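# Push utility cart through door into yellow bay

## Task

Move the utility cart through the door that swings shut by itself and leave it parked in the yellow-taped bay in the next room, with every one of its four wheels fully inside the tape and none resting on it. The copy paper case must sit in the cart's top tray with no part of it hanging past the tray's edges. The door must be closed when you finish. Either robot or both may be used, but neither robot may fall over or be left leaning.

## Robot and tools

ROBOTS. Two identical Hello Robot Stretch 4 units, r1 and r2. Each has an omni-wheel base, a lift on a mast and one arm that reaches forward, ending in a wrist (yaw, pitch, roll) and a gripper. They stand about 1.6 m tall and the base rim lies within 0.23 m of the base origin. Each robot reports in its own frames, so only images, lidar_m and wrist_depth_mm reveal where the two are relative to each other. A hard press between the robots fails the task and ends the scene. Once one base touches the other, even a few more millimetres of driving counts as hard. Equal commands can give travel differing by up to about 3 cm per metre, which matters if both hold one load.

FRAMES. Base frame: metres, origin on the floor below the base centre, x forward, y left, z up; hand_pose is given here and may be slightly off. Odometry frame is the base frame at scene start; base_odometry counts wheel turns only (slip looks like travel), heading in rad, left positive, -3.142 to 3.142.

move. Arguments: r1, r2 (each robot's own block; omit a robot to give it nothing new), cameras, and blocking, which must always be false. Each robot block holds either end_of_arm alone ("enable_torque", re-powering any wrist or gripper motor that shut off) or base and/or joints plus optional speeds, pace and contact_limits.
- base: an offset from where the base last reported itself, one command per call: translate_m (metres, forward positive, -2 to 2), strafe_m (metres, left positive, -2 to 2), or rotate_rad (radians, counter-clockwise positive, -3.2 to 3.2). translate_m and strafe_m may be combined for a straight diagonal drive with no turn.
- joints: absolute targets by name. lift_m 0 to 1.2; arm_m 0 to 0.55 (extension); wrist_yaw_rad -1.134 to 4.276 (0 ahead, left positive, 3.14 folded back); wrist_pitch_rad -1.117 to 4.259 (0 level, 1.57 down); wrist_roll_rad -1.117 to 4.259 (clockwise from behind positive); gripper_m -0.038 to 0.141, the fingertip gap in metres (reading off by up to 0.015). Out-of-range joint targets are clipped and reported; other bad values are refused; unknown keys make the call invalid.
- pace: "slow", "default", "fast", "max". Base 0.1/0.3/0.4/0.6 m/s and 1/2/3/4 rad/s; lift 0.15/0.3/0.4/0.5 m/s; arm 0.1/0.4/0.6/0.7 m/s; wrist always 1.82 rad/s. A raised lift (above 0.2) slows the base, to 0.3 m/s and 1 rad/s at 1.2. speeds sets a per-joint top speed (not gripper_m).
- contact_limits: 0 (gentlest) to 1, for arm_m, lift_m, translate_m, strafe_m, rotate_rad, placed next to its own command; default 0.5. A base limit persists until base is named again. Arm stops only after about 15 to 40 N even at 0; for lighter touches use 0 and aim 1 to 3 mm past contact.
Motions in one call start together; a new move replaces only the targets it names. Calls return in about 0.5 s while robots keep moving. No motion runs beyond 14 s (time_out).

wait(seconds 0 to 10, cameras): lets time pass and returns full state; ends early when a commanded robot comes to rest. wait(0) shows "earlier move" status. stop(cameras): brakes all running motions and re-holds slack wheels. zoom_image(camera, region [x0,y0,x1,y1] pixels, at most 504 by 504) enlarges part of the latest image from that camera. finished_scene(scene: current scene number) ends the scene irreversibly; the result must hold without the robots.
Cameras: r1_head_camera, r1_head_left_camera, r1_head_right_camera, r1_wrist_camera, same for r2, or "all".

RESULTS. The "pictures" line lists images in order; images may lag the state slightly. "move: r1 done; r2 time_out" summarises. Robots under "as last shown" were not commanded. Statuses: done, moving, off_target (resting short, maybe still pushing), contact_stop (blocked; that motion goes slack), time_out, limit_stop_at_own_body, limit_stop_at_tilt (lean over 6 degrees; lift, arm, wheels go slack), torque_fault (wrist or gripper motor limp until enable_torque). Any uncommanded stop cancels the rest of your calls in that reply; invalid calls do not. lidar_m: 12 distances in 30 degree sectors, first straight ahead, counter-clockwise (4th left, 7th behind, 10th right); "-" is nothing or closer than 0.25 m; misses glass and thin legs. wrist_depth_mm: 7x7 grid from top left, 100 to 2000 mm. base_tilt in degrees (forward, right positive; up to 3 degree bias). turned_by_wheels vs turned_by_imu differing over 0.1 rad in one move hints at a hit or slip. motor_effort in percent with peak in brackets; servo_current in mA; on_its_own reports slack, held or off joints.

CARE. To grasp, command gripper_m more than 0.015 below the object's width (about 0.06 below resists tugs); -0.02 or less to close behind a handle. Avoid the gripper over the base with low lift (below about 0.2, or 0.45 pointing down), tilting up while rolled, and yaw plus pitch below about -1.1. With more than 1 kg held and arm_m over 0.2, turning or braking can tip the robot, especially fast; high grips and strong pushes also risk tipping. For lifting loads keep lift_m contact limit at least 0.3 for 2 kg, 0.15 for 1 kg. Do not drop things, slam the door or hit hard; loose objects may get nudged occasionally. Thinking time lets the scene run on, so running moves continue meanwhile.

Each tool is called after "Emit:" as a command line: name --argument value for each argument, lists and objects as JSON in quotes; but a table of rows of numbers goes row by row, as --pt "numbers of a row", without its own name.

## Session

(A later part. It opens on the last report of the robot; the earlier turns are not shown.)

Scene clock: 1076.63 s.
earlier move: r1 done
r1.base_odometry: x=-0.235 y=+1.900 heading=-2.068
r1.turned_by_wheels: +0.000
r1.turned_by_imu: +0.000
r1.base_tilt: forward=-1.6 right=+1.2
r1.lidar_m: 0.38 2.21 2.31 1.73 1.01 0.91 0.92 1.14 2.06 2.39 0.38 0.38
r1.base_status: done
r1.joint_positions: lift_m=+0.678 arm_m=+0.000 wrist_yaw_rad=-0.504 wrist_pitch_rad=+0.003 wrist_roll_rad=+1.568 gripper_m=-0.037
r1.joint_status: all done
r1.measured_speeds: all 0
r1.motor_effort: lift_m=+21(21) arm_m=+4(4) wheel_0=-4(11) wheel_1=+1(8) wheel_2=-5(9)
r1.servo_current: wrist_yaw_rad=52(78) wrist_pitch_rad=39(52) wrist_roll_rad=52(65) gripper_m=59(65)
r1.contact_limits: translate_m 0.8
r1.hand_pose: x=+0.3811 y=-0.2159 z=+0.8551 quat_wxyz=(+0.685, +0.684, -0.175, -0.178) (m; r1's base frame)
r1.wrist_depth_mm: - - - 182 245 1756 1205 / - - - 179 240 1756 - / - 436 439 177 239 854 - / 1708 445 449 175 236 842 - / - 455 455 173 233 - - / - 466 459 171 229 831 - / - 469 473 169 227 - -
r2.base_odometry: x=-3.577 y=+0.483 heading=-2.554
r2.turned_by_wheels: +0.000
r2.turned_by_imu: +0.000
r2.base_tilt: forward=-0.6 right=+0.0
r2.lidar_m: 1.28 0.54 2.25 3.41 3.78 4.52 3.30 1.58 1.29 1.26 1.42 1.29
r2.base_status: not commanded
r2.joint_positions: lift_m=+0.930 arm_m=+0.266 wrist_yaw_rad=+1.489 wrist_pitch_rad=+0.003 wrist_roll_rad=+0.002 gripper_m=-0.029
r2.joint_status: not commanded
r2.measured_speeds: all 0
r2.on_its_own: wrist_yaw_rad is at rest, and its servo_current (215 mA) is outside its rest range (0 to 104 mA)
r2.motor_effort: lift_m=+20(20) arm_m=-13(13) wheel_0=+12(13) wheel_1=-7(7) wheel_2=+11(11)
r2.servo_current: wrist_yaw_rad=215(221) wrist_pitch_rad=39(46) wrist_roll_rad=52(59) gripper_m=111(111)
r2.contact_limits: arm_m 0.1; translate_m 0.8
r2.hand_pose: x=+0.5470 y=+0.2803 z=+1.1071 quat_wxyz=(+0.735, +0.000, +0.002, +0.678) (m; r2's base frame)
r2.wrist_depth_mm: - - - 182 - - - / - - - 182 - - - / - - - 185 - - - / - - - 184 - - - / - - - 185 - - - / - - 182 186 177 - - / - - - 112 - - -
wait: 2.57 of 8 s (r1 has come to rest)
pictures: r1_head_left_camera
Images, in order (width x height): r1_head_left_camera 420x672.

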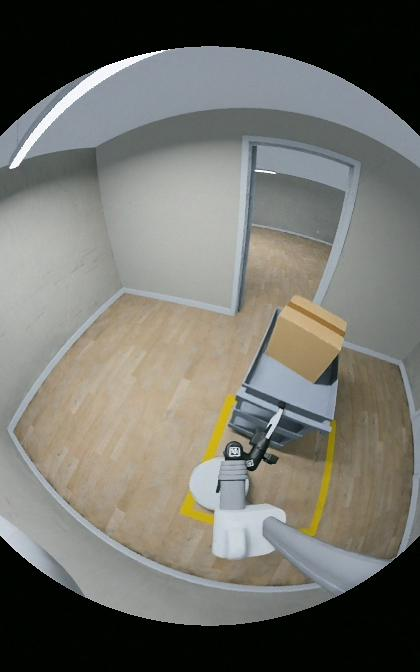

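Emit:
move --r1 '{"base":{"translate_m":-0.27,"strafe_m":0.14},"pace":"slow","contact_limits":{"translate_m":0.8}}' --blocking false --cameras '[]'

Emit:
wait --seconds 8 --cameras '["r1_head_camera","r1_head_left_camera"]'

Scene clock: 1083.77 s.
move: r1 moving
r1.base_odometry: x=-0.224 y=+1.908 heading=-2.068
r1.turned_by_wheels: -0.001
r1.turned_by_imu: -0.001
r1.base_tilt: forward=-1.6 right=+1.3
r1.lidar_m: 0.40 2.23 2.30 1.71 1.01 0.87 0.90 1.10 2.06 2.39 0.39 0.35
r1.base_status: translate_m moving; strafe_m moving
r1.joint_positions: lift_m=+0.678 arm_m=+0.000 wrist_yaw_rad=-0.502 wrist_pitch_rad=+0.003 wrist_roll_rad=+1.568 gripper_m=-0.037
r1.joint_status: not commanded
r1.measured_speeds: translate_m=-0.048 strafe_m=+0.025 rotate_rad=+0.000 lift_m=+0.000 arm_m=+0.000 wrist_yaw_rad=+0.004 wrist_pitch_rad=+0.000 wrist_roll_rad=+0.000
r1.motor_effort: lift_m=+21(21) arm_m=+0(4) wheel_0=-14(14) wheel_1=-6(6) wheel_2=+7(7)
r1.servo_current: wrist_yaw_rad=46(52) wrist_pitch_rad=46(46) wrist_roll_rad=59(65) gripper_m=59(59)
r1.contact_limits: translate_m 0.8
r1.hand_pose: x=+0.3816 y=-0.2155 z=+0.8551 quat_wxyz=(+0.685, +0.684, -0.174, -0.177) (m; r1's base frame)
r1.wrist_depth_mm: - - - 174 236 1756 512 / - - - 173 234 1661 - / - 436 433 172 233 854 - / - 445 445 172 233 - - / - 459 459 171 232 - - / - 473 466 171 231 - - / - 480 484 170 230 - -
r2.base_odometry: x=-3.577 y=+0.483 heading=-2.554
r2.turned_by_wheels: +0.000
r2.turned_by_imu: +0.000
r2.base_tilt: forward=-0.6 right=+0.0
r2.lidar_m: 1.27 0.50 2.24 3.41 3.79 4.49 3.34 1.61 1.27 1.25 1.39 1.28
r2.base_status: not commanded
r2.joint_positions: lift_m=+0.930 arm_m=+0.266 wrist_yaw_rad=+1.489 wrist_pitch_rad=+0.003 wrist_roll_rad=+0.002 gripper_m=-0.029
r2.joint_status: not commanded
r2.measured_speeds: all 0
r2.motor_effort: lift_m=+20(20) arm_m=-13(13) wheel_0=+12(12) wheel_1=-7(7) wheel_2=+11(12)
r2.servo_current: wrist_yaw_rad=208(215) wrist_pitch_rad=46(46) wrist_roll_rad=52(59) gripper_m=104(111)
r2.contact_limits: arm_m 0.1; translate_m 0.8
r2.hand_pose: x=+0.5470 y=+0.2803 z=+1.1071 quat_wxyz=(+0.735, +0.000, +0.002, +0.678) (m; r2's base frame)
r2.wrist_depth_mm: - - - 182 - - - / - - - 182 - - - / - - - 185 - - - / - - - 184 - - - / - - - 185 - - - / - - 182 186 178 - - / - - - 112 - - -
pictures: none
No camera images: "cameras" was empty.

Scene clock: 1087.47 s.
earlier move: r1 done
r1.base_odometry: x=+0.016 y=+2.071 heading=-2.067
r1.turned_by_wheels: +0.001
r1.turned_by_imu: +0.003
r1.base_tilt: forward=-1.6 right=+1.2
r1.lidar_m: 0.36 2.54 2.26 1.15 0.69 0.61 0.61 0.74 1.45 2.45 0.41 0.37
r1.base_status: done
r1.joint_positions: lift_m=+0.678 arm_m=+0.000 wrist_yaw_rad=-0.494 wrist_pitch_rad=+0.003 wrist_roll_rad=+1.568 gripper_m=-0.037
r1.joint_status: not commanded
r1.measured_speeds: all 0
r1.motor_effort: lift_m=+21(21) arm_m=-4(4) wheel_0=-1(14) wheel_1=-3(6) wheel_2=+8(13)
r1.servo_current: wrist_yaw_rad=72(72) wrist_pitch_rad=46(59) wrist_roll_rad=65(72) gripper_m=52(65)
r1.contact_limits: translate_m 0.8
r1.hand_pose: x=+0.3833 y=-0.2137 z=+0.8551 quat_wxyz=(+0.686, +0.685, -0.172, -0.174) (m; r1's base frame)
r1.wrist_depth_mm: - - - 177 239 1756 500 / - - - 176 237 1756 - / - 439 436 175 236 854 - / - 442 445 174 234 - - / 1983 455 459 172 233 - - / 1983 469 462 171 232 820 - / - 477 183 170 229 - -
r2.base_odometry: x=-3.577 y=+0.483 heading=-2.554
r2.turned_by_wheels: +0.000
r2.turned_by_imu: +0.001
r2.base_tilt: forward=-0.7 right=+0.0
r2.lidar_m: 1.26 0.54 2.20 3.42 3.77 4.50 3.32 1.63 1.29 1.28 1.42 1.30
r2.base_status: not commanded
r2.joint_positions: lift_m=+0.930 arm_m=+0.266 wrist_yaw_rad=+1.489 wrist_pitch_rad=+0.003 wrist_roll_rad=+0.002 gripper_m=-0.029
r2.joint_status: not commanded
r2.measured_speeds: all 0
r2.on_its_own: wrist_yaw_rad is at rest, and its servo_current (221 mA) is outside its rest range (0 to 104 mA)
r2.motor_effort: lift_m=+20(20) arm_m=-13(13) wheel_0=+12(12) wheel_1=-7(8) wheel_2=+11(12)
r2.servo_current: wrist_yaw_rad=221(221) wrist_pitch_rad=46(46) wrist_roll_rad=33(65) gripper_m=104(117)
r2.contact_limits: arm_m 0.1; translate_m 0.8
r2.hand_pose: x=+0.5470 y=+0.2803 z=+1.1071 quat_wxyz=(+0.735, +0.000, +0.002, +0.678) (m; r2's base frame)
r2.wrist_depth_mm: - - - 182 - - - / - - - 182 - - - / - - - 185 - - - / - - - 184 - - - / - - - 185 - - - / - - 181 186 178 - - / - - - 112 - - -
wait: 3.70 of 8 s (r1 has come to rest)
pictures: r1_head_camera, r1_head_left_camera
Images, in order (width x height): r1_head_camera 420x560, r1_head_left_camera 420x672.

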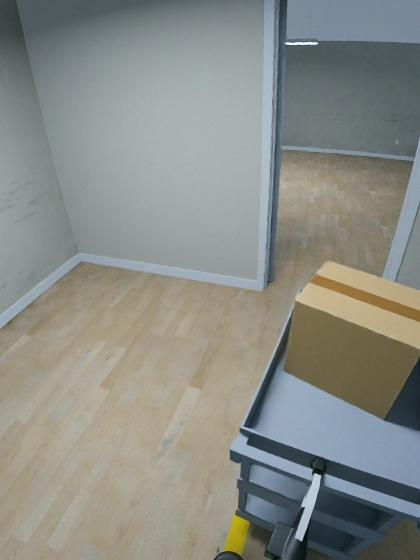

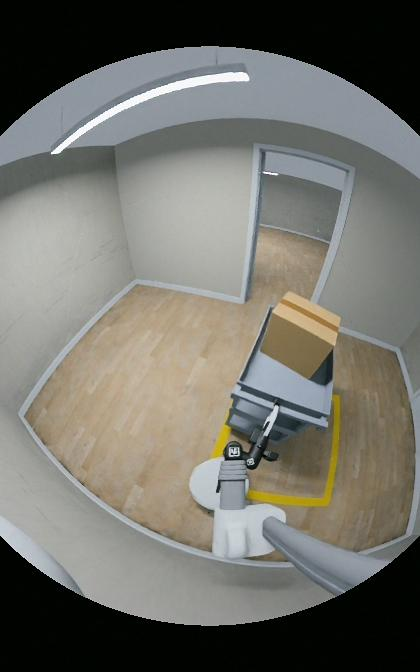

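Emit:
move --r1 '{"base":{"translate_m":-0.18,"strafe_m":-0.25},"joints":{"wrist_yaw_rad":-0.15},"speeds":{"wrist_yaw_rad":0.1},"pace":"slow","contact_limits":{"translate_m":0.8}}' --blocking false --cameras '[]'

Emit:
wait --seconds 8 --cameras '["r1_head_camera","r1_head_left_camera"]'

Scene clock: 1095.43 s.
move: r1 moving
r1.base_odometry: x=+0.011 y=+2.082 heading=-2.066
r1.turned_by_wheels: +0.001
r1.turned_by_imu: +0.001
r1.base_tilt: forward=-1.5 right=+1.2
r1.lidar_m: 0.37 2.58 2.26 1.18 0.70 0.59 0.59 0.76 1.44 2.45 0.38 0.39
r1.base_status: translate_m moving; strafe_m moving
r1.joint_positions: lift_m=+0.678 arm_m=+0.000 wrist_yaw_rad=-0.453 wrist_pitch_rad=+0.003 wrist_roll_rad=+1.568 gripper_m=-0.037
r1.joint_status: wrist_yaw_rad moving
r1.measured_speeds: translate_m=-0.028 strafe_m=-0.039 rotate_rad=-0.001 lift_m=+0.000 arm_m=+0.000 wrist_yaw_rad=+0.115 wrist_pitch_rad=+0.000 wrist_roll_rad=+0.000
r1.motor_effort: lift_m=+21(21) arm_m=-4(4) wheel_0=+10(13) wheel_1=-5(7) wheel_2=+8(9)
r1.servo_current: wrist_yaw_rad=39(65) wrist_pitch_rad=46(46) wrist_roll_rad=39(59) gripper_m=52(65)
r1.contact_limits: translate_m 0.8
r1.hand_pose: x=+0.3919 y=-0.2049 z=+0.8551 quat_wxyz=(+0.690, +0.688, -0.158, -0.160) (m; r1's base frame)
r1.wrist_depth_mm: - - - 172 233 1708 512 / - - - 172 232 1756 - / - 433 433 171 233 854 - / 1983 442 445 171 232 - - / 1983 459 459 170 231 - - / 1983 477 466 170 231 - - / - 141 179 170 231 - -
r2.base_odometry: x=-3.577 y=+0.483 heading=-2.554
r2.turned_by_wheels: +0.000
r2.turned_by_imu: +0.000
r2.base_tilt: forward=-0.6 right=+0.0
r2.lidar_m: 1.26 0.51 2.25 3.40 3.74 4.51 3.31 1.60 1.29 1.25 1.42 1.29
r2.base_status: not commanded
r2.joint_positions: lift_m=+0.930 arm_m=+0.266 wrist_yaw_rad=+1.489 wrist_pitch_rad=+0.003 wrist_roll_rad=+0.002 gripper_m=-0.029
r2.joint_status: not commanded
r2.measured_speeds: all 0
r2.motor_effort: lift_m=+20(20) arm_m=-13(13) wheel_0=+12(12) wheel_1=-7(7) wheel_2=+11(12)
r2.servo_current: wrist_yaw_rad=208(221) wrist_pitch_rad=39(46) wrist_roll_rad=39(59) gripper_m=104(111)
r2.contact_limits: arm_m 0.1; translate_m 0.8
r2.hand_pose: x=+0.5470 y=+0.2803 z=+1.1071 quat_wxyz=(+0.735, +0.000, +0.002, +0.678) (m; r2's base frame)
r2.wrist_depth_mm: - - - 182 - - - / - - - 183 - - - / - - - 185 - - - / - - - 184 - - - / - - - 185 - - - / - - 182 187 177 - - / - - - 112 - - -
pictures: none
No camera images: "cameras" was empty.

Scene clock: 1099.30 s.
earlier move: r1 done
r1.base_odometry: x=-0.118 y=+2.348 heading=-2.067
r1.turned_by_wheels: -0.001
r1.turned_by_imu: -0.001
r1.base_tilt: forward=-1.6 right=+1.3
r1.lidar_m: 0.35 2.70 2.54 1.00 0.58 0.51 0.51 0.65 1.27 2.20 0.54 0.43
r1.base_status: done
r1.joint_positions: lift_m=+0.678 arm_m=+0.000 wrist_yaw_rad=-0.147 wrist_pitch_rad=+0.003 wrist_roll_rad=+1.568 gripper_m=-0.037
r1.joint_status: all done
r1.measured_speeds: all 0
r1.motor_effort: lift_m=+21(21) arm_m=+4(4) wheel_0=+6(13) wheel_1=-1(8) wheel_2=+3(12)
r1.servo_current: wrist_yaw_rad=52(72) wrist_pitch_rad=39(52) wrist_roll_rad=52(72) gripper_m=59(72)
r1.contact_limits: translate_m 0.8
r1.hand_pose: x=+0.4433 y=-0.1288 z=+0.8551 quat_wxyz=(+0.706, +0.704, -0.051, -0.053) (m; r1's base frame)
r1.wrist_depth_mm: - - - 175 237 1756 508 / - - - 174 236 1661 - / 1983 436 436 173 235 854 - / - 442 445 173 234 - - / - 459 459 172 232 - - / - 469 462 171 231 - - / - - 480 170 229 - -
r2.base_odometry: x=-3.577 y=+0.483 heading=-2.554
r2.turned_by_wheels: +0.000
r2.turned_by_imu: +0.001
r2.base_tilt: forward=-0.6 right=+0.0
r2.lidar_m: 1.27 0.53 2.23 3.38 3.78 4.53 3.33 1.59 1.28 1.27 1.41 1.28
r2.base_status: not commanded
r2.joint_positions: lift_m=+0.930 arm_m=+0.266 wrist_yaw_rad=+1.489 wrist_pitch_rad=+0.003 wrist_roll_rad=+0.002 gripper_m=-0.029
r2.joint_status: not commanded
r2.measured_speeds: all 0
r2.on_its_own: wrist_yaw_rad is at rest, and its servo_current (202 mA) is outside its rest range (0 to 104 mA)
r2.motor_effort: lift_m=+20(20) arm_m=-13(13) wheel_0=+12(13) wheel_1=-7(8) wheel_2=+11(12)
r2.servo_current: wrist_yaw_rad=202(221) wrist_pitch_rad=39(52) wrist_roll_rad=46(59) gripper_m=104(111)
r2.contact_limits: arm_m 0.1; translate_m 0.8
r2.hand_pose: x=+0.5470 y=+0.2803 z=+1.1071 quat_wxyz=(+0.735, +0.000, +0.002, +0.678) (m; r2's base frame)
r2.wrist_depth_mm: - - - 181 - - - / - - - 183 - - - / - - - 185 - - - / - - - 184 - - - / - - - 185 - - - / - - 182 186 178 - - / - - - 112 - - -
wait: 3.87 of 8 s (r1 has come to rest)
pictures: r1_head_camera, r1_head_left_camera
Images, in order (width x height): r1_head_camera 420x560, r1_head_left_camera 420x672.

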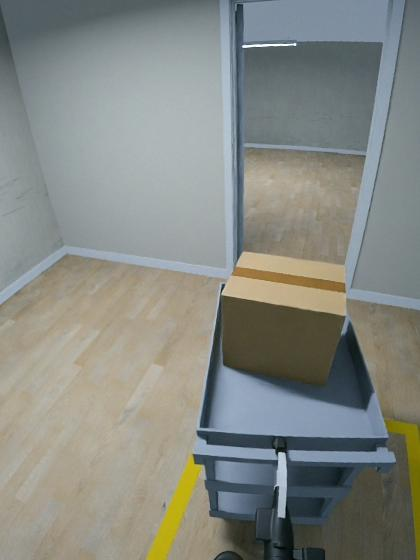

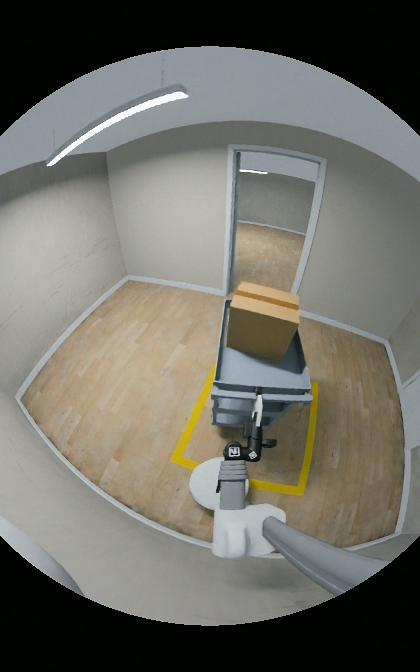

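Emit:
move --r1 '{"base":{"translate_m":-0.22,"strafe_m":-0.09},"pace":"slow","contact_limits":{"translate_m":0.8}}' --blocking false --cameras '[]'

Emit:
wait --seconds 8 --cameras '["r1_head_camera","r1_head_left_camera","r1_head_right_camera"]'

Scene clock: 1108.43 s.
move: r1 moving
r1.base_odometry: x=-0.117 y=+2.361 heading=-2.067
r1.turned_by_wheels: +0.000
r1.turned_by_imu: -0.001
r1.base_tilt: forward=-1.6 right=+1.3
r1.lidar_m: 0.38 2.69 2.56 0.96 0.59 0.51 0.50 0.63 1.18 2.20 0.55 0.41
r1.base_status: translate_m moving; strafe_m moving
r1.joint_positions: lift_m=+0.678 arm_m=+0.000 wrist_yaw_rad=-0.147 wrist_pitch_rad=+0.003 wrist_roll_rad=+1.568 gripper_m=-0.037
r1.joint_status: not commanded
r1.measured_speeds: translate_m=-0.049 strafe_m=-0.021 rotate_rad=-0.003 lift_m=+0.000 arm_m=+0.000 wrist_yaw_rad=+0.000 wrist_pitch_rad=+0.000 wrist_roll_rad=+0.000
r1.motor_effort: lift_m=+21(21) arm_m=+0(4) wheel_0=-3(6) wheel_1=-7(7) wheel_2=+10(11)
r1.servo_current: wrist_yaw_rad=52(65) wrist_pitch_rad=39(46) wrist_roll_rad=39(59) gripper_m=59(65)
r1.contact_limits: translate_m 0.8
r1.hand_pose: x=+0.4434 y=-0.1286 z=+0.8551 quat_wxyz=(+0.706, +0.704, -0.051, -0.053) (m; r1's base frame)
r1.wrist_depth_mm: - - - 180 242 1756 1205 / - - - 178 239 1756 - / - 439 442 177 237 854 - / - 445 445 174 236 - - / - 455 455 173 233 - - / - 466 462 172 231 - - / - 473 477 170 228 - -
r2.base_odometry: x=-3.577 y=+0.483 heading=-2.554
r2.turned_by_wheels: +0.000
r2.turned_by_imu: +0.000
r2.base_tilt: forward=-0.7 right=+0.0
r2.lidar_m: 1.28 0.52 2.22 3.42 3.77 4.51 3.29 1.56 1.28 1.27 1.43 1.27
r2.base_status: not commanded
r2.joint_positions: lift_m=+0.930 arm_m=+0.266 wrist_yaw_rad=+1.489 wrist_pitch_rad=+0.003 wrist_roll_rad=+0.002 gripper_m=-0.029
r2.joint_status: not commanded
r2.measured_speeds: all 0
r2.motor_effort: lift_m=+20(20) arm_m=-13(13) wheel_0=+12(12) wheel_1=-7(7) wheel_2=+11(11)
r2.servo_current: wrist_yaw_rad=208(215) wrist_pitch_rad=39(46) wrist_roll_rad=52(52) gripper_m=104(111)
r2.contact_limits: arm_m 0.1; translate_m 0.8
r2.hand_pose: x=+0.5470 y=+0.2803 z=+1.1071 quat_wxyz=(+0.735, +0.000, +0.002, +0.678) (m; r2's base frame)
r2.wrist_depth_mm: - - - 182 - - - / - - - 182 - - - / - - - 185 - - - / - - - 184 - - - / - - - 185 - - - / - - 181 186 177 - - / - - - 112 - - -
pictures: none
No camera images: "cameras" was empty.

Scene clock: 1111.53 s.
earlier move: r1 done
r1.base_odometry: x=-0.092 y=+2.584 heading=-2.067
r1.turned_by_wheels: +0.000
r1.turned_by_imu: -0.001
r1.base_tilt: forward=-1.6 right=+1.3
r1.lidar_m: 0.33 2.90 2.66 0.67 0.36 0.33 0.34 0.43 0.78 2.04 2.41 0.45
r1.base_status: done
r1.joint_positions: lift_m=+0.678 arm_m=+0.000 wrist_yaw_rad=-0.147 wrist_pitch_rad=+0.003 wrist_roll_rad=+1.568 gripper_m=-0.037
r1.joint_status: not commanded
r1.measured_speeds: all 0
r1.motor_effort: lift_m=+21(21) arm_m=-4(4) wheel_0=-5(10) wheel_1=-3(8) wheel_2=+3(11)
r1.servo_current: wrist_yaw_rad=52(72) wrist_pitch_rad=39(52) wrist_roll_rad=52(72) gripper_m=59(65)
r1.contact_limits: translate_m 0.8
r1.hand_pose: x=+0.4433 y=-0.1288 z=+0.8551 quat_wxyz=(+0.706, +0.704, -0.051, -0.053) (m; r1's base frame)
r1.wrist_depth_mm: - - - 236 312 1708 1229 / - - - 220 291 1756 504 / - - - 204 273 1921 - / - - - 195 255 820 - / - 459 459 183 243 854 - / - 445 445 173 229 809 - / - 436 433 164 216 - -
r2.base_odometry: x=-3.577 y=+0.483 heading=-2.554
r2.turned_by_wheels: +0.000
r2.turned_by_imu: +0.000
r2.base_tilt: forward=-0.6 right=+0.0
r2.lidar_m: 1.28 0.52 2.23 3.42 3.77 4.54 3.30 1.59 1.28 1.27 1.39 1.31
r2.base_status: not commanded
r2.joint_positions: lift_m=+0.930 arm_m=+0.266 wrist_yaw_rad=+1.489 wrist_pitch_rad=+0.003 wrist_roll_rad=+0.002 gripper_m=-0.029
r2.joint_status: not commanded
r2.measured_speeds: all 0
r2.on_its_own: wrist_yaw_rad is at rest, and its servo_current (208 mA) is outside its rest range (0 to 104 mA)
r2.motor_effort: lift_m=+20(20) arm_m=-13(13) wheel_0=+12(12) wheel_1=-7(7) wheel_2=+11(11)
r2.servo_current: wrist_yaw_rad=208(221) wrist_pitch_rad=39(46) wrist_roll_rad=59(59) gripper_m=104(111)
r2.contact_limits: arm_m 0.1; translate_m 0.8
r2.hand_pose: x=+0.5470 y=+0.2803 z=+1.1071 quat_wxyz=(+0.735, +0.000, +0.002, +0.678) (m; r2's base frame)
r2.wrist_depth_mm: - - - 182 - - - / - - - 183 - - - / - - - 186 - - - / - - - 184 - - - / - - - 184 - - - / - - 182 187 178 - - / - - - 112 - - -
wait: 3.10 of 8 s (r1 has come to rest)
pictures: r1_head_camera, r1_head_left_camera, r1_head_right_camera
Images, in order (width x height): r1_head_camera 420x560, r1_head_left_camera 420x672, r1_head_right_camera 420x672.

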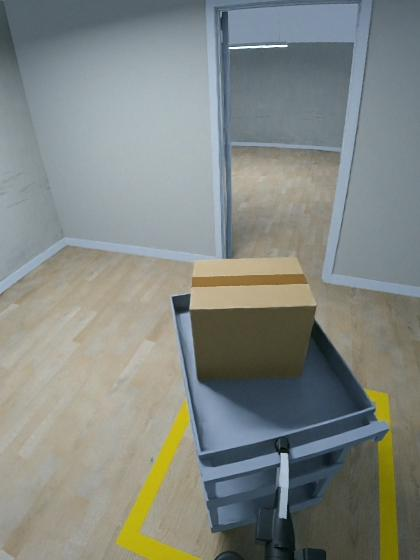

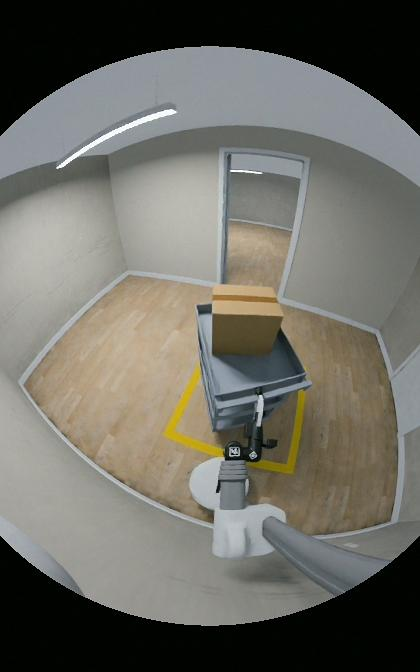

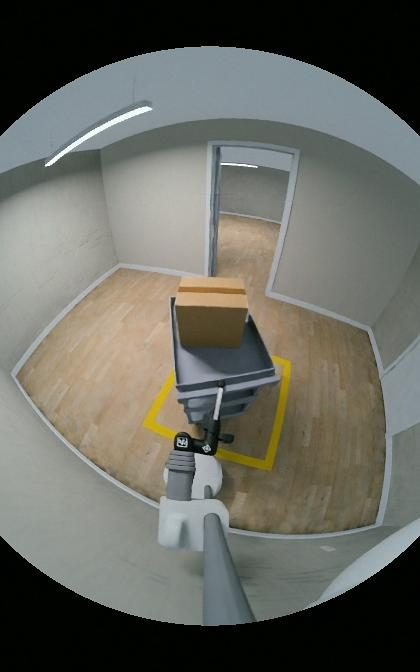

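Emit:
move --r1 '{"base":{"translate_m":0.145,"strafe_m":0.29},"joints":{"wrist_yaw_rad":-0.5},"speeds":{"wrist_yaw_rad":0.1},"pace":"slow","contact_limits":{"translate_m":0.8}}' --blocking false --cameras '[]'

Emit:
wait --seconds 8 --cameras '["r1_head_camera","r1_head_left_camera","r1_head_right_camera"]'

Scene clock: 1117.70 s.
move: r1 moving
r1.base_odometry: x=-0.085 y=+2.574 heading=-2.068
r1.turned_by_wheels: +0.000
r1.turned_by_imu: -0.001
r1.base_tilt: forward=-1.6 right=+1.3
r1.lidar_m: 0.32 2.91 2.65 0.66 0.39 0.32 0.35 0.43 0.83 2.04 2.43 0.42
r1.base_status: translate_m moving; strafe_m moving
r1.joint_positions: lift_m=+0.678 arm_m=+0.000 wrist_yaw_rad=-0.191 wrist_pitch_rad=+0.003 wrist_roll_rad=+1.568 gripper_m=-0.037
r1.joint_status: wrist_yaw_rad moving
r1.measured_speeds: translate_m=+0.021 strafe_m=+0.043 rotate_rad=+0.001 lift_m=+0.000 arm_m=+0.000 wrist_yaw_rad=-0.109 wrist_pitch_rad=+0.000 wrist_roll_rad=+0.000
r1.motor_effort: lift_m=+21(21) arm_m=-4(4) wheel_0=-7(9) wheel_1=+4(6) wheel_2=-2(4)
r1.servo_current: wrist_yaw_rad=46(91) wrist_pitch_rad=33(46) wrist_roll_rad=59(59) gripper_m=52(59)
r1.contact_limits: translate_m 0.8
r1.hand_pose: x=+0.4375 y=-0.1406 z=+0.8551 quat_wxyz=(+0.705, +0.703, -0.066, -0.069) (m; r1's base frame)
r1.wrist_depth_mm: - - - 245 324 - - / - - - 226 304 1808 1229 / - - - 208 278 1921 549 / - - - 197 257 820 - / - 455 455 183 243 854 - / - 449 442 173 229 798 - / - 436 427 164 215 - -
r2.base_odometry: x=-3.577 y=+0.483 heading=-2.554
r2.turned_by_wheels: +0.000
r2.turned_by_imu: +0.000
r2.base_tilt: forward=-0.6 right=+0.0
r2.lidar_m: 1.26 0.53 2.26 3.44 3.78 4.53 3.29 1.61 1.31 1.26 1.39 1.29
r2.base_status: not commanded
r2.joint_positions: lift_m=+0.930 arm_m=+0.266 wrist_yaw_rad=+1.489 wrist_pitch_rad=+0.003 wrist_roll_rad=+0.002 gripper_m=-0.029
r2.joint_status: not commanded
r2.measured_speeds: all 0
r2.motor_effort: lift_m=+20(20) arm_m=-13(13) wheel_0=+12(13) wheel_1=-7(7) wheel_2=+11(11)
r2.servo_current: wrist_yaw_rad=202(215) wrist_pitch_rad=39(46) wrist_roll_rad=39(52) gripper_m=104(111)
r2.contact_limits: arm_m 0.1; translate_m 0.8
r2.hand_pose: x=+0.5470 y=+0.2803 z=+1.1071 quat_wxyz=(+0.735, +0.000, +0.002, +0.678) (m; r2's base frame)
r2.wrist_depth_mm: - - - 182 - - - / - - - 182 - - - / - - - 185 - - - / - - - 185 - - - / - - - 185 - - - / - - 181 186 178 - - / - - - 112 - - -
pictures: none
No camera images: "cameras" was empty.

Scene clock: 1121.73 s.
earlier move: r1 done
r1.base_odometry: x=+0.093 y=+2.318 heading=-2.068
r1.turned_by_wheels: +0.000
r1.turned_by_imu: +0.000
r1.base_tilt: forward=-1.6 right=+1.3
r1.lidar_m: 0.31 2.69 2.35 0.75 0.45 0.37 0.39 0.49 0.89 2.36 0.45 0.35
r1.base_status: done
r1.joint_positions: lift_m=+0.678 arm_m=+0.000 wrist_yaw_rad=-0.507 wrist_pitch_rad=+0.003 wrist_roll_rad=+1.568 gripper_m=-0.037
r1.joint_status: all done
r1.measured_speeds: all 0
r1.motor_effort: lift_m=+21(21) arm_m=+4(4) wheel_0=-3(14) wheel_1=+1(9) wheel_2=-6(13)
r1.servo_current: wrist_yaw_rad=72(91) wrist_pitch_rad=39(52) wrist_roll_rad=52(65) gripper_m=52(65)
r1.contact_limits: translate_m 0.8
r1.hand_pose: x=+0.3804 y=-0.2165 z=+0.8551 quat_wxyz=(+0.685, +0.684, -0.176, -0.179) (m; r1's base frame)
r1.wrist_depth_mm: - - - 322 343 - - / - - - 234 315 1756 1281 / - - - 215 286 1808 549 / - - - 196 260 809 - / - 462 462 182 242 866 - / - 449 188 171 229 798 - / - 424 427 160 211 - -
r2.base_odometry: x=-3.577 y=+0.483 heading=-2.554
r2.turned_by_wheels: +0.000
r2.turned_by_imu: +0.001
r2.base_tilt: forward=-0.6 right=+0.0
r2.lidar_m: 1.27 0.55 2.21 3.43 3.77 4.50 3.31 1.58 1.28 1.26 1.41 1.30
r2.base_status: not commanded
r2.joint_positions: lift_m=+0.930 arm_m=+0.266 wrist_yaw_rad=+1.489 wrist_pitch_rad=+0.003 wrist_roll_rad=+0.002 gripper_m=-0.029
r2.joint_status: not commanded
r2.measured_speeds: all 0
r2.on_its_own: wrist_yaw_rad is at rest, and its servo_current (202 mA) is outside its rest range (0 to 104 mA)
r2.motor_effort: lift_m=+20(20) arm_m=-13(13) wheel_0=+12(13) wheel_1=-7(7) wheel_2=+11(11)
r2.servo_current: wrist_yaw_rad=202(221) wrist_pitch_rad=39(52) wrist_roll_rad=46(65) gripper_m=104(111)
r2.contact_limits: arm_m 0.1; translate_m 0.8
r2.hand_pose: x=+0.5470 y=+0.2803 z=+1.1071 quat_wxyz=(+0.735, +0.000, +0.002, +0.678) (m; r2's base frame)
r2.wrist_depth_mm: - - - 182 - - - / - - - 183 - - - / - - - 185 - - - / - - - 184 - - - / - - - 185 - - - / - - 182 187 177 - - / - - - 112 - - -
wait: 4.03 of 8 s (r1 has come to rest)
pictures: r1_head_camera, r1_head_left_camera, r1_head_right_camera
Images, in order (width x height): r1_head_camera 420x560, r1_head_left_camera 420x672, r1_head_right_camera 420x672.

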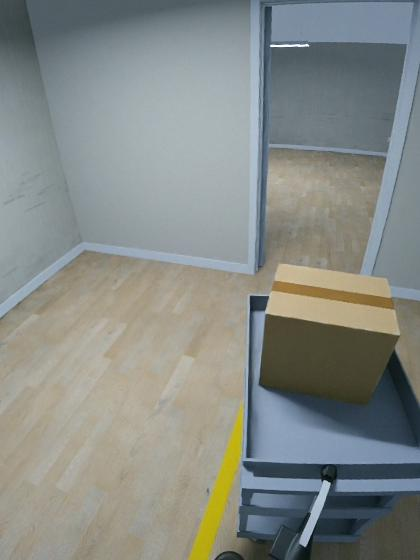

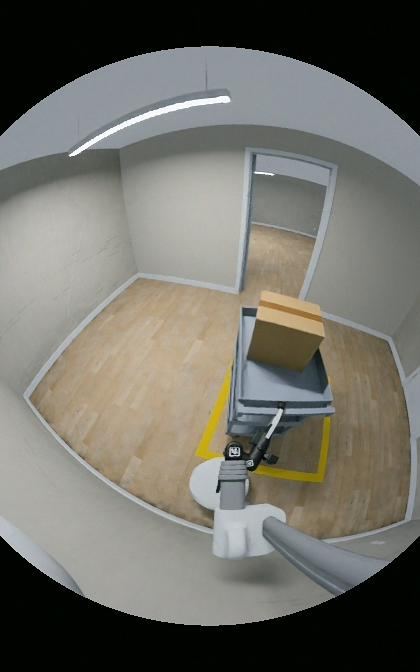

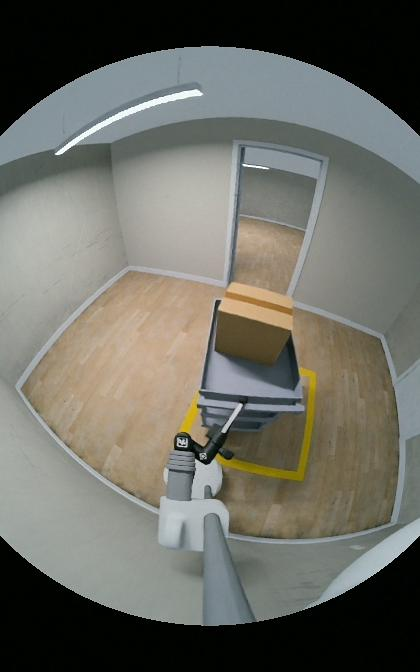

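Emit:
move --r1 '{"base":{"translate_m":0.15,"strafe_m":0.25},"joints":{"wrist_yaw_rad":-0.65},"speeds":{"wrist_yaw_rad":0.1},"pace":"slow","contact_limits":{"translate_m":0.8}}' --blocking false --cameras '[]'

Emit:
wait --seconds 8 --cameras '["r1_head_left_camera"]'

Emit:
move --r1 '{"base":{"translate_m":0.3,"strafe_m":-0.22},"pace":"slow","contact_limits":{"translate_m":0.8}}' --blocking false --cameras '[]'

Emit:
wait --seconds 8 --cameras '["r1_head_left_camera","r1_head_right_camera"]'

Scene clock: 1137.70 s.
move: r1 moving
r1.base_odometry: x=+0.100 y=+2.307 heading=-2.068
r1.turned_by_wheels: -0.001
r1.turned_by_imu: -0.001
r1.base_tilt: forward=-1.6 right=+1.3
r1.lidar_m: 0.30 2.64 2.36 0.77 0.46 0.35 0.37 0.50 0.92 2.37 0.38 0.33
r1.base_status: translate_m moving; strafe_m moving
r1.joint_positions: lift_m=+0.678 arm_m=+0.000 wrist_yaw_rad=-0.545 wrist_pitch_rad=+0.003 wrist_roll_rad=+1.568 gripper_m=-0.037
r1.joint_status: wrist_yaw_rad moving
r1.measured_speeds: translate_m=+0.026 strafe_m=+0.042 rotate_rad=-0.004 lift_m=+0.000 arm_m=+0.000 wrist_yaw_rad=-0.101 wrist_pitch_rad=+0.000 wrist_roll_rad=+0.000
r1.motor_effort: lift_m=+21(21) arm_m=+4(4) wheel_0=-5(6) wheel_1=+5(7) wheel_2=-6(7)
r1.servo_current: wrist_yaw_rad=52(72) wrist_pitch_rad=46(52) wrist_roll_rad=52(52) gripper_m=52(59)
r1.contact_limits: translate_m 0.8
r1.hand_pose: x=+0.3722 y=-0.2242 z=+0.8551 quat_wxyz=(+0.682, +0.681, -0.189, -0.191) (m; r1's base frame)
r1.wrist_depth_mm: - - - 265 - 1863 - / - - - 239 - 1808 1308 / - - - 215 290 1808 521 / - - - 198 264 1808 - / - 466 462 183 245 866 - / - 449 204 171 228 - - / - 427 424 160 210 - -
r2.base_odometry: x=-3.577 y=+0.483 heading=-2.554
r2.turned_by_wheels: +0.000
r2.turned_by_imu: +0.000
r2.base_tilt: forward=-0.6 right=+0.0
r2.lidar_m: 1.28 0.53 2.25 3.42 3.80 4.51 3.32 1.60 1.29 1.26 1.44 1.29
r2.base_status: not commanded
r2.joint_positions: lift_m=+0.930 arm_m=+0.266 wrist_yaw_rad=+1.489 wrist_pitch_rad=+0.003 wrist_roll_rad=+0.002 gripper_m=-0.029
r2.joint_status: not commanded
r2.measured_speeds: all 0
r2.motor_effort: lift_m=+20(20) arm_m=-12(13) wheel_0=+12(12) wheel_1=-7(7) wheel_2=+11(11)
r2.servo_current: wrist_yaw_rad=208(221) wrist_pitch_rad=39(46) wrist_roll_rad=52(59) gripper_m=104(104)
r2.contact_limits: arm_m 0.1; translate_m 0.8
r2.hand_pose: x=+0.5470 y=+0.2803 z=+1.1071 quat_wxyz=(+0.735, +0.000, +0.002, +0.678) (m; r2's base frame)
r2.wrist_depth_mm: - - - 182 - - - / - - - 183 - - - / - - - 186 - - - / - - - 184 - - - / - - - 185 - - - / - - 182 186 178 - - / - - - 112 - - -
pictures: none
No camera images: "cameras" was empty.

Scene clock: 1141.40 s.
earlier move: r1 done
r1.base_odometry: x=+0.241 y=+2.067 heading=-2.069
r1.turned_by_wheels: +0.000
r1.turned_by_imu: +0.001
r1.base_tilt: forward=-1.6 right=+1.3
r1.lidar_m: 0.34 2.38 2.06 0.87 0.52 0.45 0.45 0.54 1.04 2.66 0.37 0.34
r1.base_status: done
r1.joint_positions: lift_m=+0.678 arm_m=+0.000 wrist_yaw_rad=-0.658 wrist_pitch_rad=+0.003 wrist_roll_rad=+1.568 gripper_m=-0.037
r1.joint_status: all done
r1.measured_speeds: all 0
r1.motor_effort: lift_m=+21(21) arm_m=+4(4) wheel_0=-4(9) wheel_1=+2(7) wheel_2=-7(11)
r1.servo_current: wrist_yaw_rad=46(85) wrist_pitch_rad=46(52) wrist_roll_rad=46(65) gripper_m=52(65)
r1.contact_limits: translate_m 0.8
r1.hand_pose: x=+0.3456 y=-0.2455 z=+0.8551 quat_wxyz=(+0.670, +0.669, -0.227, -0.230) (m; r1's base frame)
r1.wrist_depth_mm: - - - 216 289 1756 1229 / - - - 204 273 1756 512 / - - - 195 259 1808 - / - 459 459 186 247 866 - / - 452 452 178 236 831 - / - 449 204 171 228 798 - / - 442 439 164 218 - -
r2.base_odometry: x=-3.577 y=+0.483 heading=-2.554
r2.turned_by_wheels: +0.000
r2.turned_by_imu: +0.001
r2.base_tilt: forward=-0.6 right=+0.0
r2.lidar_m: 1.28 0.51 2.25 3.42 3.76 4.53 3.31 1.58 1.29 1.26 1.44 1.29
r2.base_status: not commanded
r2.joint_positions: lift_m=+0.930 arm_m=+0.266 wrist_yaw_rad=+1.489 wrist_pitch_rad=+0.003 wrist_roll_rad=+0.002 gripper_m=-0.029
r2.joint_status: not commanded
r2.measured_speeds: all 0
r2.on_its_own: wrist_yaw_rad is at rest, and its servo_current (208 mA) is outside its rest range (0 to 104 mA)
r2.motor_effort: lift_m=+20(20) arm_m=-13(13) wheel_0=+12(12) wheel_1=-7(7) wheel_2=+11(12)
r2.servo_current: wrist_yaw_rad=208(221) wrist_pitch_rad=46(52) wrist_roll_rad=39(59) gripper_m=104(111)
r2.contact_limits: arm_m 0.1; translate_m 0.8
r2.hand_pose: x=+0.5470 y=+0.2803 z=+1.1071 quat_wxyz=(+0.735, +0.000, +0.002, +0.678) (m; r2's base frame)
r2.wrist_depth_mm: - - - 182 - - - / - - - 182 - - - / - - - 185 - - - / - - - 185 - - - / - - - 185 - - - / - - 181 187 178 - - / - - - 112 - - -
wait: 3.70 of 8 s (r1 has come to rest)
pictures: r1_head_left_camera
Images, in order (width x height): r1_head_left_camera 420x672.

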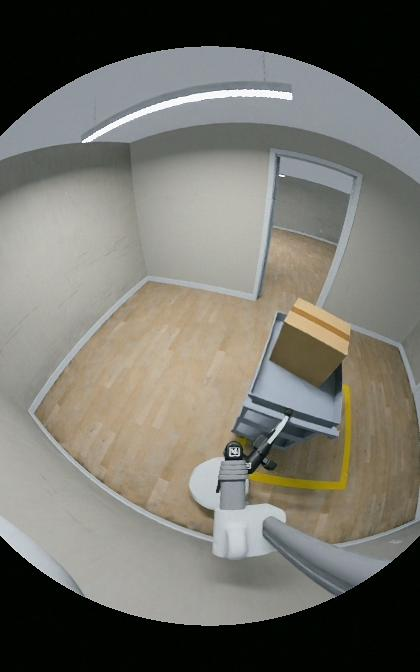

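Scene clock: 1141.90 s.
move: r1 moving
r1.base_odometry: x=+0.229 y=+2.061 heading=-2.069
r1.turned_by_wheels: +0.000
r1.turned_by_imu: +0.000
r1.base_tilt: forward=-1.6 right=+1.3
r1.lidar_m: 0.33 2.39 2.07 0.90 0.55 0.46 0.48 0.55 1.07 2.63 0.37 0.33
r1.base_status: translate_m moving; strafe_m moving
r1.joint_positions: lift_m=+0.678 arm_m=+0.000 wrist_yaw_rad=-0.658 wrist_pitch_rad=+0.003 wrist_roll_rad=+1.568 gripper_m=-0.037
r1.joint_status: not commanded
r1.measured_speeds: translate_m=+0.043 strafe_m=-0.034 rotate_rad=+0.000 lift_m=+0.000 arm_m=+0.000 wrist_yaw_rad=+0.000 wrist_pitch_rad=+0.000 wrist_roll_rad=+0.000
r1.motor_effort: lift_m=+21(21) arm_m=+4(4) wheel_0=+12(12) wheel_1=-4(6) wheel_2=-12(14)
r1.servo_current: wrist_yaw_rad=65(78) wrist_pitch_rad=46(52) wrist_roll_rad=46(59) gripper_m=52(59)
r1.contact_limits: translate_m 0.8
r1.hand_pose: x=+0.3456 y=-0.2455 z=+0.8551 quat_wxyz=(+0.670, +0.669, -0.227, -0.230) (m; r1's base frame)
r1.wrist_depth_mm: - - - 216 287 1756 1229 / - - - 204 272 1756 508 / - - - 195 257 1921 - / - 455 459 185 246 866 - / - 449 452 177 236 831 - / - 442 208 171 225 809 - / - 439 442 164 215 - -
r2.base_odometry: x=-3.577 y=+0.483 heading=-2.554
r2.turned_by_wheels: +0.000
r2.turned_by_imu: +0.000
r2.base_tilt: forward=-0.6 right=+0.0
r2.lidar_m: 1.28 0.53 2.23 3.42 3.79 4.53 3.33 1.63 1.29 1.27 1.43 1.30
r2.base_status: not commanded
r2.joint_positions: lift_m=+0.930 arm_m=+0.266 wrist_yaw_rad=+1.489 wrist_pitch_rad=+0.003 wrist_roll_rad=+0.002 gripper_m=-0.029
r2.joint_status: not commanded
r2.measured_speeds: all 0
r2.motor_effort: lift_m=+20(20) arm_m=-13(13) wheel_0=+12(12) wheel_1=-7(7) wheel_2=+11(11)
r2.servo_current: wrist_yaw_rad=215(215) wrist_pitch_rad=46(46) wrist_roll_rad=46(52) gripper_m=104(111)
r2.contact_limits: arm_m 0.1; translate_m 0.8
r2.hand_pose: x=+0.5470 y=+0.2803 z=+1.1071 quat_wxyz=(+0.735, +0.000, +0.002, +0.678) (m; r2's base frame)
r2.wrist_depth_mm: - - - 183 - - - / - - - 183 - - - / - - - 185 - - - / - - - 183 - - - / - - - 185 - - - / - - 182 187 178 - - / - - - 112 - - -
pictures: none
No camera images: "cameras" was empty.

Scene clock: 1146.33 s.
earlier move: r1 done
r1.base_odometry: x=-0.095 y=+1.909 heading=-2.068
r1.turned_by_wheels: +0.000
r1.turned_by_imu: +0.000
r1.base_tilt: forward=-1.6 right=+1.3
r1.lidar_m: 0.28 2.34 2.22 1.53 0.91 0.81 0.79 0.95 1.83 2.48 0.42 0.32
r1.base_status: done
r1.joint_positions: lift_m=+0.678 arm_m=+0.000 wrist_yaw_rad=-0.647 wrist_pitch_rad=+0.003 wrist_roll_rad=+1.568 gripper_m=-0.037
r1.joint_status: not commanded
r1.measured_speeds: all 0
r1.motor_effort: lift_m=+21(21) arm_m=+4(4) wheel_0=+4(13) wheel_1=-3(6) wheel_2=-1(14)
r1.servo_current: wrist_yaw_rad=39(78) wrist_pitch_rad=52(52) wrist_roll_rad=52(65) gripper_m=52(65)
r1.contact_limits: translate_m 0.8
r1.hand_pose: x=+0.3482 y=-0.2436 z=+0.8551 quat_wxyz=(+0.671, +0.670, -0.224, -0.226) (m; r1's base frame)
r1.wrist_depth_mm: - - - - - 1708 1205 / - - - 351 - 1808 1205 / - - - 247 332 1756 504 / - - - 211 285 1808 554 / 1863 - - 188 253 1808 - / 1808 452 439 169 228 809 - / - 418 407 154 204 - -
r2.base_odometry: x=-3.577 y=+0.483 heading=-2.554
r2.turned_by_wheels: +0.000
r2.turned_by_imu: +0.001
r2.base_tilt: forward=-0.6 right=+0.0
r2.lidar_m: 1.27 0.53 2.20 3.41 3.77 4.53 3.32 1.59 1.30 1.26 1.41 1.29
r2.base_status: not commanded
r2.joint_positions: lift_m=+0.930 arm_m=+0.266 wrist_yaw_rad=+1.489 wrist_pitch_rad=+0.003 wrist_roll_rad=+0.002 gripper_m=-0.029
r2.joint_status: not commanded
r2.measured_speeds: all 0
r2.on_its_own: wrist_yaw_rad is at rest, and its servo_current (208 mA) is outside its rest range (0 to 104 mA)
r2.motor_effort: lift_m=+20(20) arm_m=-13(13) wheel_0=+12(13) wheel_1=-7(8) wheel_2=+11(12)
r2.servo_current: wrist_yaw_rad=208(221) wrist_pitch_rad=46(52) wrist_roll_rad=52(65) gripper_m=104(111)
r2.contact_limits: arm_m 0.1; translate_m 0.8
r2.hand_pose: x=+0.5470 y=+0.2803 z=+1.1071 quat_wxyz=(+0.735, +0.000, +0.002, +0.678) (m; r2's base frame)
r2.wrist_depth_mm: - - - 182 - - - / - - - 182 - - - / - - - 185 - - - / - - - 184 - - - / - - - 185 - - - / - - 182 186 178 - - / - - - 112 - - -
wait: 4.43 of 8 s (r1 has come to rest)
pictures: r1_head_left_camera, r1_head_right_camera
Images, in order (width x height): r1_head_left_camera 420x672, r1_head_right_camera 420x672.

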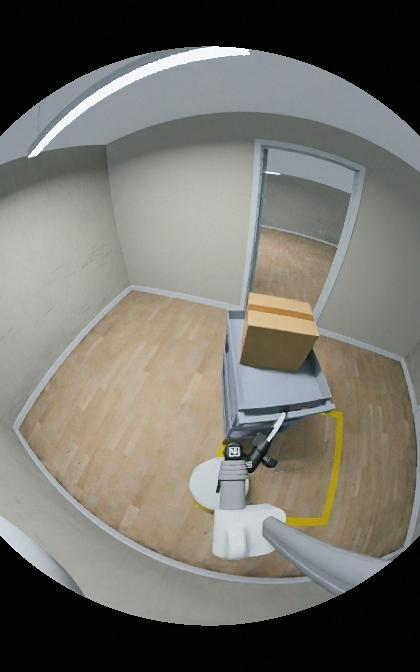

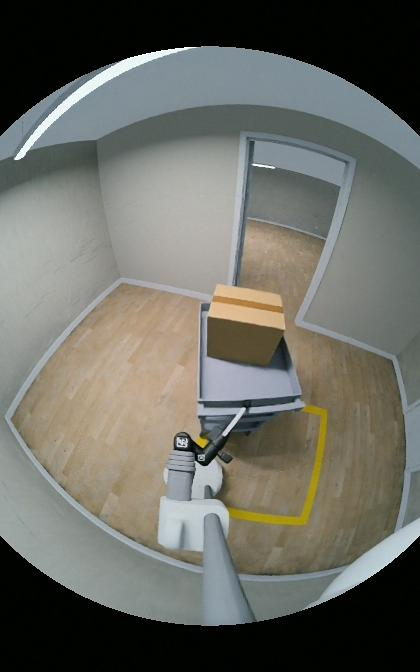

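Emit:
move --r1 '{"base":{"translate_m":-0.36,"strafe_m":-0.18},"joints":{"wrist_yaw_rad":-0.3},"speeds":{"wrist_yaw_rad":0.1},"pace":"slow","contact_limits":{"translate_m":0.8}}' --blocking false --cameras '[]'

Emit:
wait --seconds 8 --cameras '["r1_head_camera","r1_head_right_camera"]'

Scene clock: 1152.30 s.
move: r1 moving
r1.base_odometry: x=-0.095 y=+1.923 heading=-2.068
r1.turned_by_wheels: +0.000
r1.turned_by_imu: +0.000
r1.base_tilt: forward=-1.6 right=+1.3
r1.lidar_m: 0.27 2.37 2.19 1.51 0.92 0.77 0.80 0.97 1.82 2.50 0.44 0.33
r1.base_status: translate_m moving; strafe_m moving
r1.joint_positions: lift_m=+0.678 arm_m=+0.000 wrist_yaw_rad=-0.604 wrist_pitch_rad=+0.003 wrist_roll_rad=+1.568 gripper_m=-0.037
r1.joint_status: wrist_yaw_rad moving
r1.measured_speeds: translate_m=-0.047 strafe_m=-0.024 rotate_rad=+0.002 lift_m=+0.000 arm_m=+0.000 wrist_yaw_rad=+0.120 wrist_pitch_rad=+0.000 wrist_roll_rad=+0.000
r1.motor_effort: lift_m=+21(21) arm_m=+2(4) wheel_0=-5(6) wheel_1=-4(7) wheel_2=+8(8)
r1.servo_current: wrist_yaw_rad=52(65) wrist_pitch_rad=39(46) wrist_roll_rad=65(65) gripper_m=52(59)
r1.contact_limits: translate_m 0.8
r1.hand_pose: x=+0.3586 y=-0.2358 z=+0.8551 quat_wxyz=(+0.676, +0.675, -0.209, -0.212) (m; r1's base frame)
r1.wrist_depth_mm: - - - 315 - 1756 1229 / - - - 338 377 1808 1255 / - - - 236 322 1808 508 / - - - 209 278 1756 - / 1863 - - 187 251 788 - / 1808 449 213 170 229 820 - / - 418 413 159 206 - -
r2.base_odometry: x=-3.577 y=+0.483 heading=-2.554
r2.turned_by_wheels: +0.000
r2.turned_by_imu: +0.000
r2.base_tilt: forward=-0.6 right=+0.1
r2.lidar_m: 1.28 0.52 2.22 3.40 3.75 4.52 3.32 1.59 1.30 1.27 1.42 1.29
r2.base_status: not commanded
r2.joint_positions: lift_m=+0.930 arm_m=+0.266 wrist_yaw_rad=+1.489 wrist_pitch_rad=+0.003 wrist_roll_rad=+0.002 gripper_m=-0.029
r2.joint_status: not commanded
r2.measured_speeds: all 0
r2.motor_effort: lift_m=+20(20) arm_m=-13(14) wheel_0=+12(12) wheel_1=-7(7) wheel_2=+11(11)
r2.servo_current: wrist_yaw_rad=221(221) wrist_pitch_rad=39(46) wrist_roll_rad=39(52) gripper_m=104(117)
r2.contact_limits: arm_m 0.1; translate_m 0.8
r2.hand_pose: x=+0.5470 y=+0.2803 z=+1.1071 quat_wxyz=(+0.735, +0.000, +0.002, +0.678) (m; r2's base frame)
r2.wrist_depth_mm: - - - 183 - - - / - - - 183 - - - / - - - 185 - - - / - - - 184 - - - / - - - 185 - - - / - - 183 186 178 - - / - - - 112 - - -
pictures: none
No camera images: "cameras" was empty.

Scene clock: 1157.00 s.
earlier move: r1 done
r1.base_odometry: x=-0.081 y=+2.311 heading=-2.069
r1.turned_by_wheels: +0.000
r1.turned_by_imu: -0.001
r1.base_tilt: forward=-1.6 right=+1.2
r1.lidar_m: 0.31 2.70 2.47 1.00 0.60 0.51 0.52 0.62 1.18 2.24 2.57 0.43
r1.base_status: done
r1.joint_positions: lift_m=+0.678 arm_m=+0.000 wrist_yaw_rad=-0.300 wrist_pitch_rad=+0.003 wrist_roll_rad=+1.568 gripper_m=-0.037
r1.joint_status: all done
r1.measured_speeds: all 0
r1.motor_effort: lift_m=+21(21) arm_m=-4(4) wheel_0=-4(11) wheel_1=-2(7) wheel_2=+4(15)
r1.servo_current: wrist_yaw_rad=39(91) wrist_pitch_rad=46(52) wrist_roll_rad=52(65) gripper_m=59(65)
r1.contact_limits: translate_m 0.8
r1.hand_pose: x=+0.4206 y=-0.1687 z=+0.8551 quat_wxyz=(+0.700, +0.698, -0.104, -0.107) (m; r1's base frame)
r1.wrist_depth_mm: - - - 267 - 1808 - / - - - 241 325 1756 1308 / - - - 216 291 1808 525 / - - - 200 265 1808 - / - 462 459 185 246 798 - / - 445 442 172 229 809 - / - 424 421 161 212 - -
r2.base_odometry: x=-3.577 y=+0.483 heading=-2.554
r2.turned_by_wheels: +0.000
r2.turned_by_imu: +0.001
r2.base_tilt: forward=-0.6 right=+0.0
r2.lidar_m: 1.28 0.52 2.23 3.42 3.76 4.51 3.26 1.63 1.28 1.28 1.43 1.30
r2.base_status: not commanded
r2.joint_positions: lift_m=+0.930 arm_m=+0.266 wrist_yaw_rad=+1.489 wrist_pitch_rad=+0.003 wrist_roll_rad=+0.002 gripper_m=-0.029
r2.joint_status: not commanded
r2.measured_speeds: all 0
r2.on_its_own: wrist_yaw_rad is at rest, and its servo_current (208 mA) is outside its rest range (0 to 104 mA)
r2.motor_effort: lift_m=+20(20) arm_m=-13(14) wheel_0=+12(12) wheel_1=-7(7) wheel_2=+11(12)
r2.servo_current: wrist_yaw_rad=208(228) wrist_pitch_rad=39(52) wrist_roll_rad=39(59) gripper_m=111(117)
r2.contact_limits: arm_m 0.1; translate_m 0.8
r2.hand_pose: x=+0.5470 y=+0.2803 z=+1.1071 quat_wxyz=(+0.735, +0.000, +0.002, +0.678) (m; r2's base frame)
r2.wrist_depth_mm: - - - 182 - - - / - - - 183 - - - / - - - 185 - - - / - - - 184 - - - / - - - 185 - - - / - - 182 186 177 - - / - - - 112 - - -
wait: 4.70 of 8 s (r1 has come to rest)
pictures: r1_head_camera, r1_head_right_camera
Images, in order (width x height): r1_head_camera 420x560, r1_head_right_camera 420x672.

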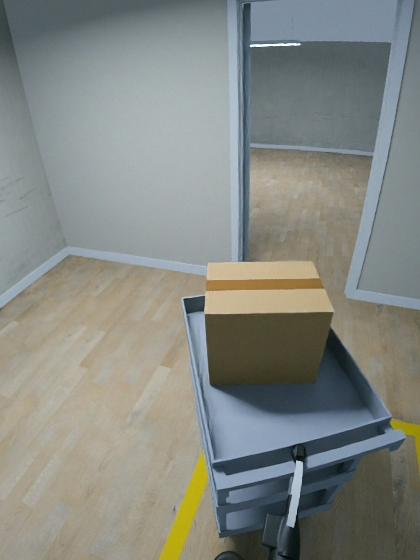

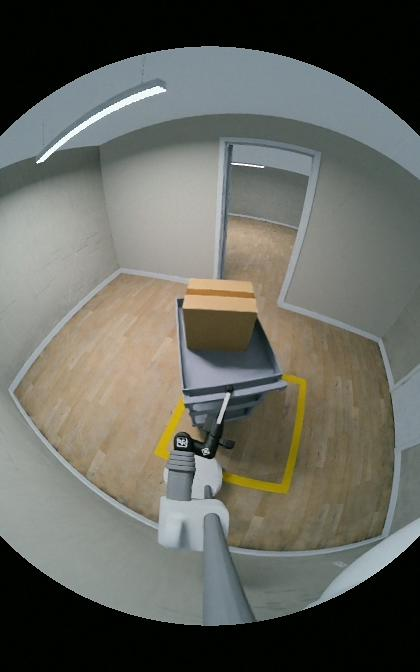

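Emit:
move --r1 '{"base":{"translate_m":-0.26,"strafe_m":-0.39},"joints":{"wrist_yaw_rad":0.25},"speeds":{"wrist_yaw_rad":0.12},"pace":"slow","contact_limits":{"translate_m":0.8}}' --blocking false --cameras '[]'

Emit:
wait --seconds 8 --cameras '["r1_head_camera","r1_head_left_camera"]'

Scene clock: 1173.00 s.
move: r1 moving
r1.base_odometry: x=-0.087 y=+2.322 heading=-2.068
r1.turned_by_wheels: +0.000
r1.turned_by_imu: +0.000
r1.base_tilt: forward=-1.6 right=+1.3
r1.lidar_m: 0.32 2.70 2.49 0.97 0.61 0.50 0.52 0.66 1.19 2.23 2.55 0.41
r1.base_status: translate_m moving; strafe_m moving
r1.joint_positions: lift_m=+0.678 arm_m=+0.000 wrist_yaw_rad=-0.250 wrist_pitch_rad=+0.003 wrist_roll_rad=+1.568 gripper_m=-0.037
r1.joint_status: wrist_yaw_rad moving
r1.measured_speeds: translate_m=-0.027 strafe_m=-0.041 rotate_rad=+0.003 lift_m=+0.000 arm_m=+0.000 wrist_yaw_rad=+0.120 wrist_pitch_rad=+0.000 wrist_roll_rad=+0.000
r1.motor_effort: lift_m=+21(21) arm_m=-4(4) wheel_0=+2(7) wheel_1=-7(8) wheel_2=+5(6)
r1.servo_current: wrist_yaw_rad=78(85) wrist_pitch_rad=39(46) wrist_roll_rad=46(59) gripper_m=59(65)
r1.contact_limits: translate_m 0.8
r1.hand_pose: x=+0.4287 y=-0.1561 z=+0.8551 quat_wxyz=(+0.702, +0.701, -0.087, -0.089) (m; r1's base frame)
r1.wrist_depth_mm: - - - 314 332 - - / - - - 233 314 1756 1229 / - - - 215 286 1756 521 / - - - 196 262 798 - / - 459 455 184 244 866 - / - 442 439 172 229 820 - / - 427 427 162 213 - -
r2.base_odometry: x=-3.577 y=+0.483 heading=-2.554
r2.turned_by_wheels: +0.000
r2.turned_by_imu: +0.000
r2.base_tilt: forward=-0.6 right=+0.1
r2.lidar_m: 1.27 0.54 2.21 3.41 3.76 4.54 3.30 1.62 1.29 1.27 1.41 1.29
r2.base_status: not commanded
r2.joint_positions: lift_m=+0.930 arm_m=+0.266 wrist_yaw_rad=+1.489 wrist_pitch_rad=+0.003 wrist_roll_rad=+0.002 gripper_m=-0.029
r2.joint_status: not commanded
r2.measured_speeds: all 0
r2.motor_effort: lift_m=+20(20) arm_m=-13(13) wheel_0=+12(12) wheel_1=-7(7) wheel_2=+11(11)
r2.servo_current: wrist_yaw_rad=202(221) wrist_pitch_rad=39(46) wrist_roll_rad=52(52) gripper_m=104(111)
r2.contact_limits: arm_m 0.1; translate_m 0.8
r2.hand_pose: x=+0.5470 y=+0.2803 z=+1.1071 quat_wxyz=(+0.735, +0.000, +0.002, +0.678) (m; r2's base frame)
r2.wrist_depth_mm: - - - 182 - - - / - - - 182 - - - / - - - 185 - - - / - - - 184 - - - / - - - 185 - - - / - - 182 187 178 - - / - - - 112 - - -
pictures: none
No camera images: "cameras" was empty.

Scene clock: 1178.47 s.
earlier move: r1 done
r1.base_odometry: x=-0.300 y=+2.725 heading=-2.068
r1.turned_by_wheels: +0.001
r1.turned_by_imu: -0.001
r1.base_tilt: forward=-1.6 right=+1.3
r1.lidar_m: 0.34 0.30 2.94 0.79 0.46 0.35 0.37 0.49 0.90 1.76 2.12 0.54
r1.base_status: done
r1.joint_positions: lift_m=+0.678 arm_m=+0.000 wrist_yaw_rad=+0.253 wrist_pitch_rad=+0.003 wrist_roll_rad=+1.568 gripper_m=-0.037
r1.joint_status: all done
r1.measured_speeds: all 0
r1.motor_effort: lift_m=+21(21) arm_m=-3(4) wheel_0=+7(11) wheel_1=-1(9) wheel_2=+5(11)
r1.servo_current: wrist_yaw_rad=52(85) wrist_pitch_rad=52(52) wrist_roll_rad=46(72) gripper_m=59(65)
r1.contact_limits: translate_m 0.8
r1.hand_pose: x=+0.4720 y=-0.0124 z=+0.8551 quat_wxyz=(+0.702, +0.700, +0.090, +0.088) (m; r1's base frame)
r1.wrist_depth_mm: 1983 - - 310 340 1863 - / - - - 235 315 1808 1229 / - - - 216 286 1808 521 / - - - 198 262 798 - / - 462 462 185 245 854 - / - 445 442 173 230 798 - / - 430 424 163 212 - -
r2.base_odometry: x=-3.577 y=+0.483 heading=-2.554
r2.turned_by_wheels: +0.000
r2.turned_by_imu: +0.001
r2.base_tilt: forward=-0.6 right=+0.0
r2.lidar_m: 1.27 0.54 2.22 3.40 3.76 4.48 3.29 1.62 1.29 1.27 1.42 1.27
r2.base_status: not commanded
r2.joint_positions: lift_m=+0.930 arm_m=+0.266 wrist_yaw_rad=+1.489 wrist_pitch_rad=+0.003 wrist_roll_rad=+0.002 gripper_m=-0.029
r2.joint_status: not commanded
r2.measured_speeds: all 0
r2.on_its_own: wrist_yaw_rad is at rest, and its servo_current (208 mA) is outside its rest range (0 to 104 mA)
r2.motor_effort: lift_m=+20(20) arm_m=-13(14) wheel_0=+12(12) wheel_1=-7(7) wheel_2=+11(11)
r2.servo_current: wrist_yaw_rad=208(221) wrist_pitch_rad=46(52) wrist_roll_rad=39(65) gripper_m=104(111)
r2.contact_limits: arm_m 0.1; translate_m 0.8
r2.hand_pose: x=+0.5470 y=+0.2803 z=+1.1071 quat_wxyz=(+0.735, +0.000, +0.002, +0.678) (m; r2's base frame)
r2.wrist_depth_mm: - - - 181 - - - / - - - 183 - - - / - - - 185 - - - / - - - 183 - - - / - - - 186 - - - / - - 182 186 178 - - / - - - 112 - - -
wait: 5.47 of 8 s (r1 has come to rest)
pictures: r1_head_camera, r1_head_left_camera
Images, in order (width x height): r1_head_camera 420x560, r1_head_left_camera 420x672.

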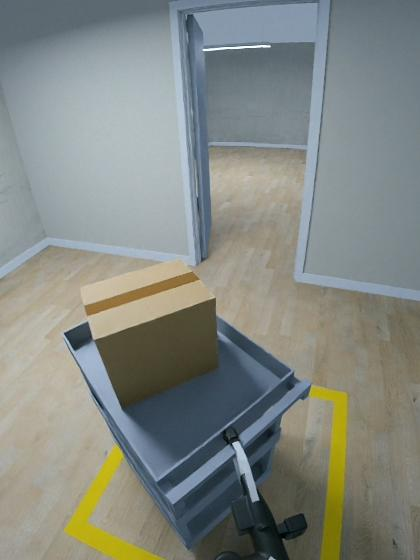

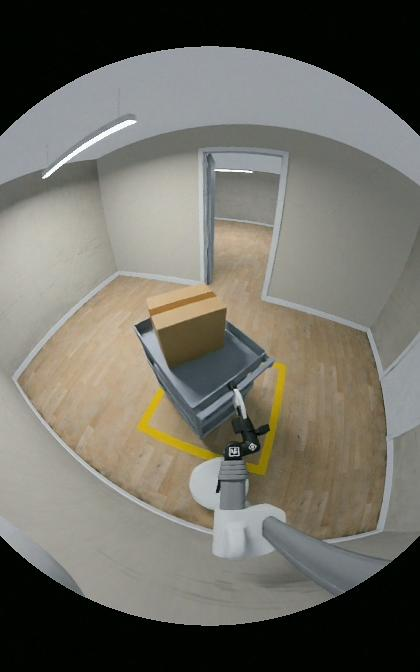

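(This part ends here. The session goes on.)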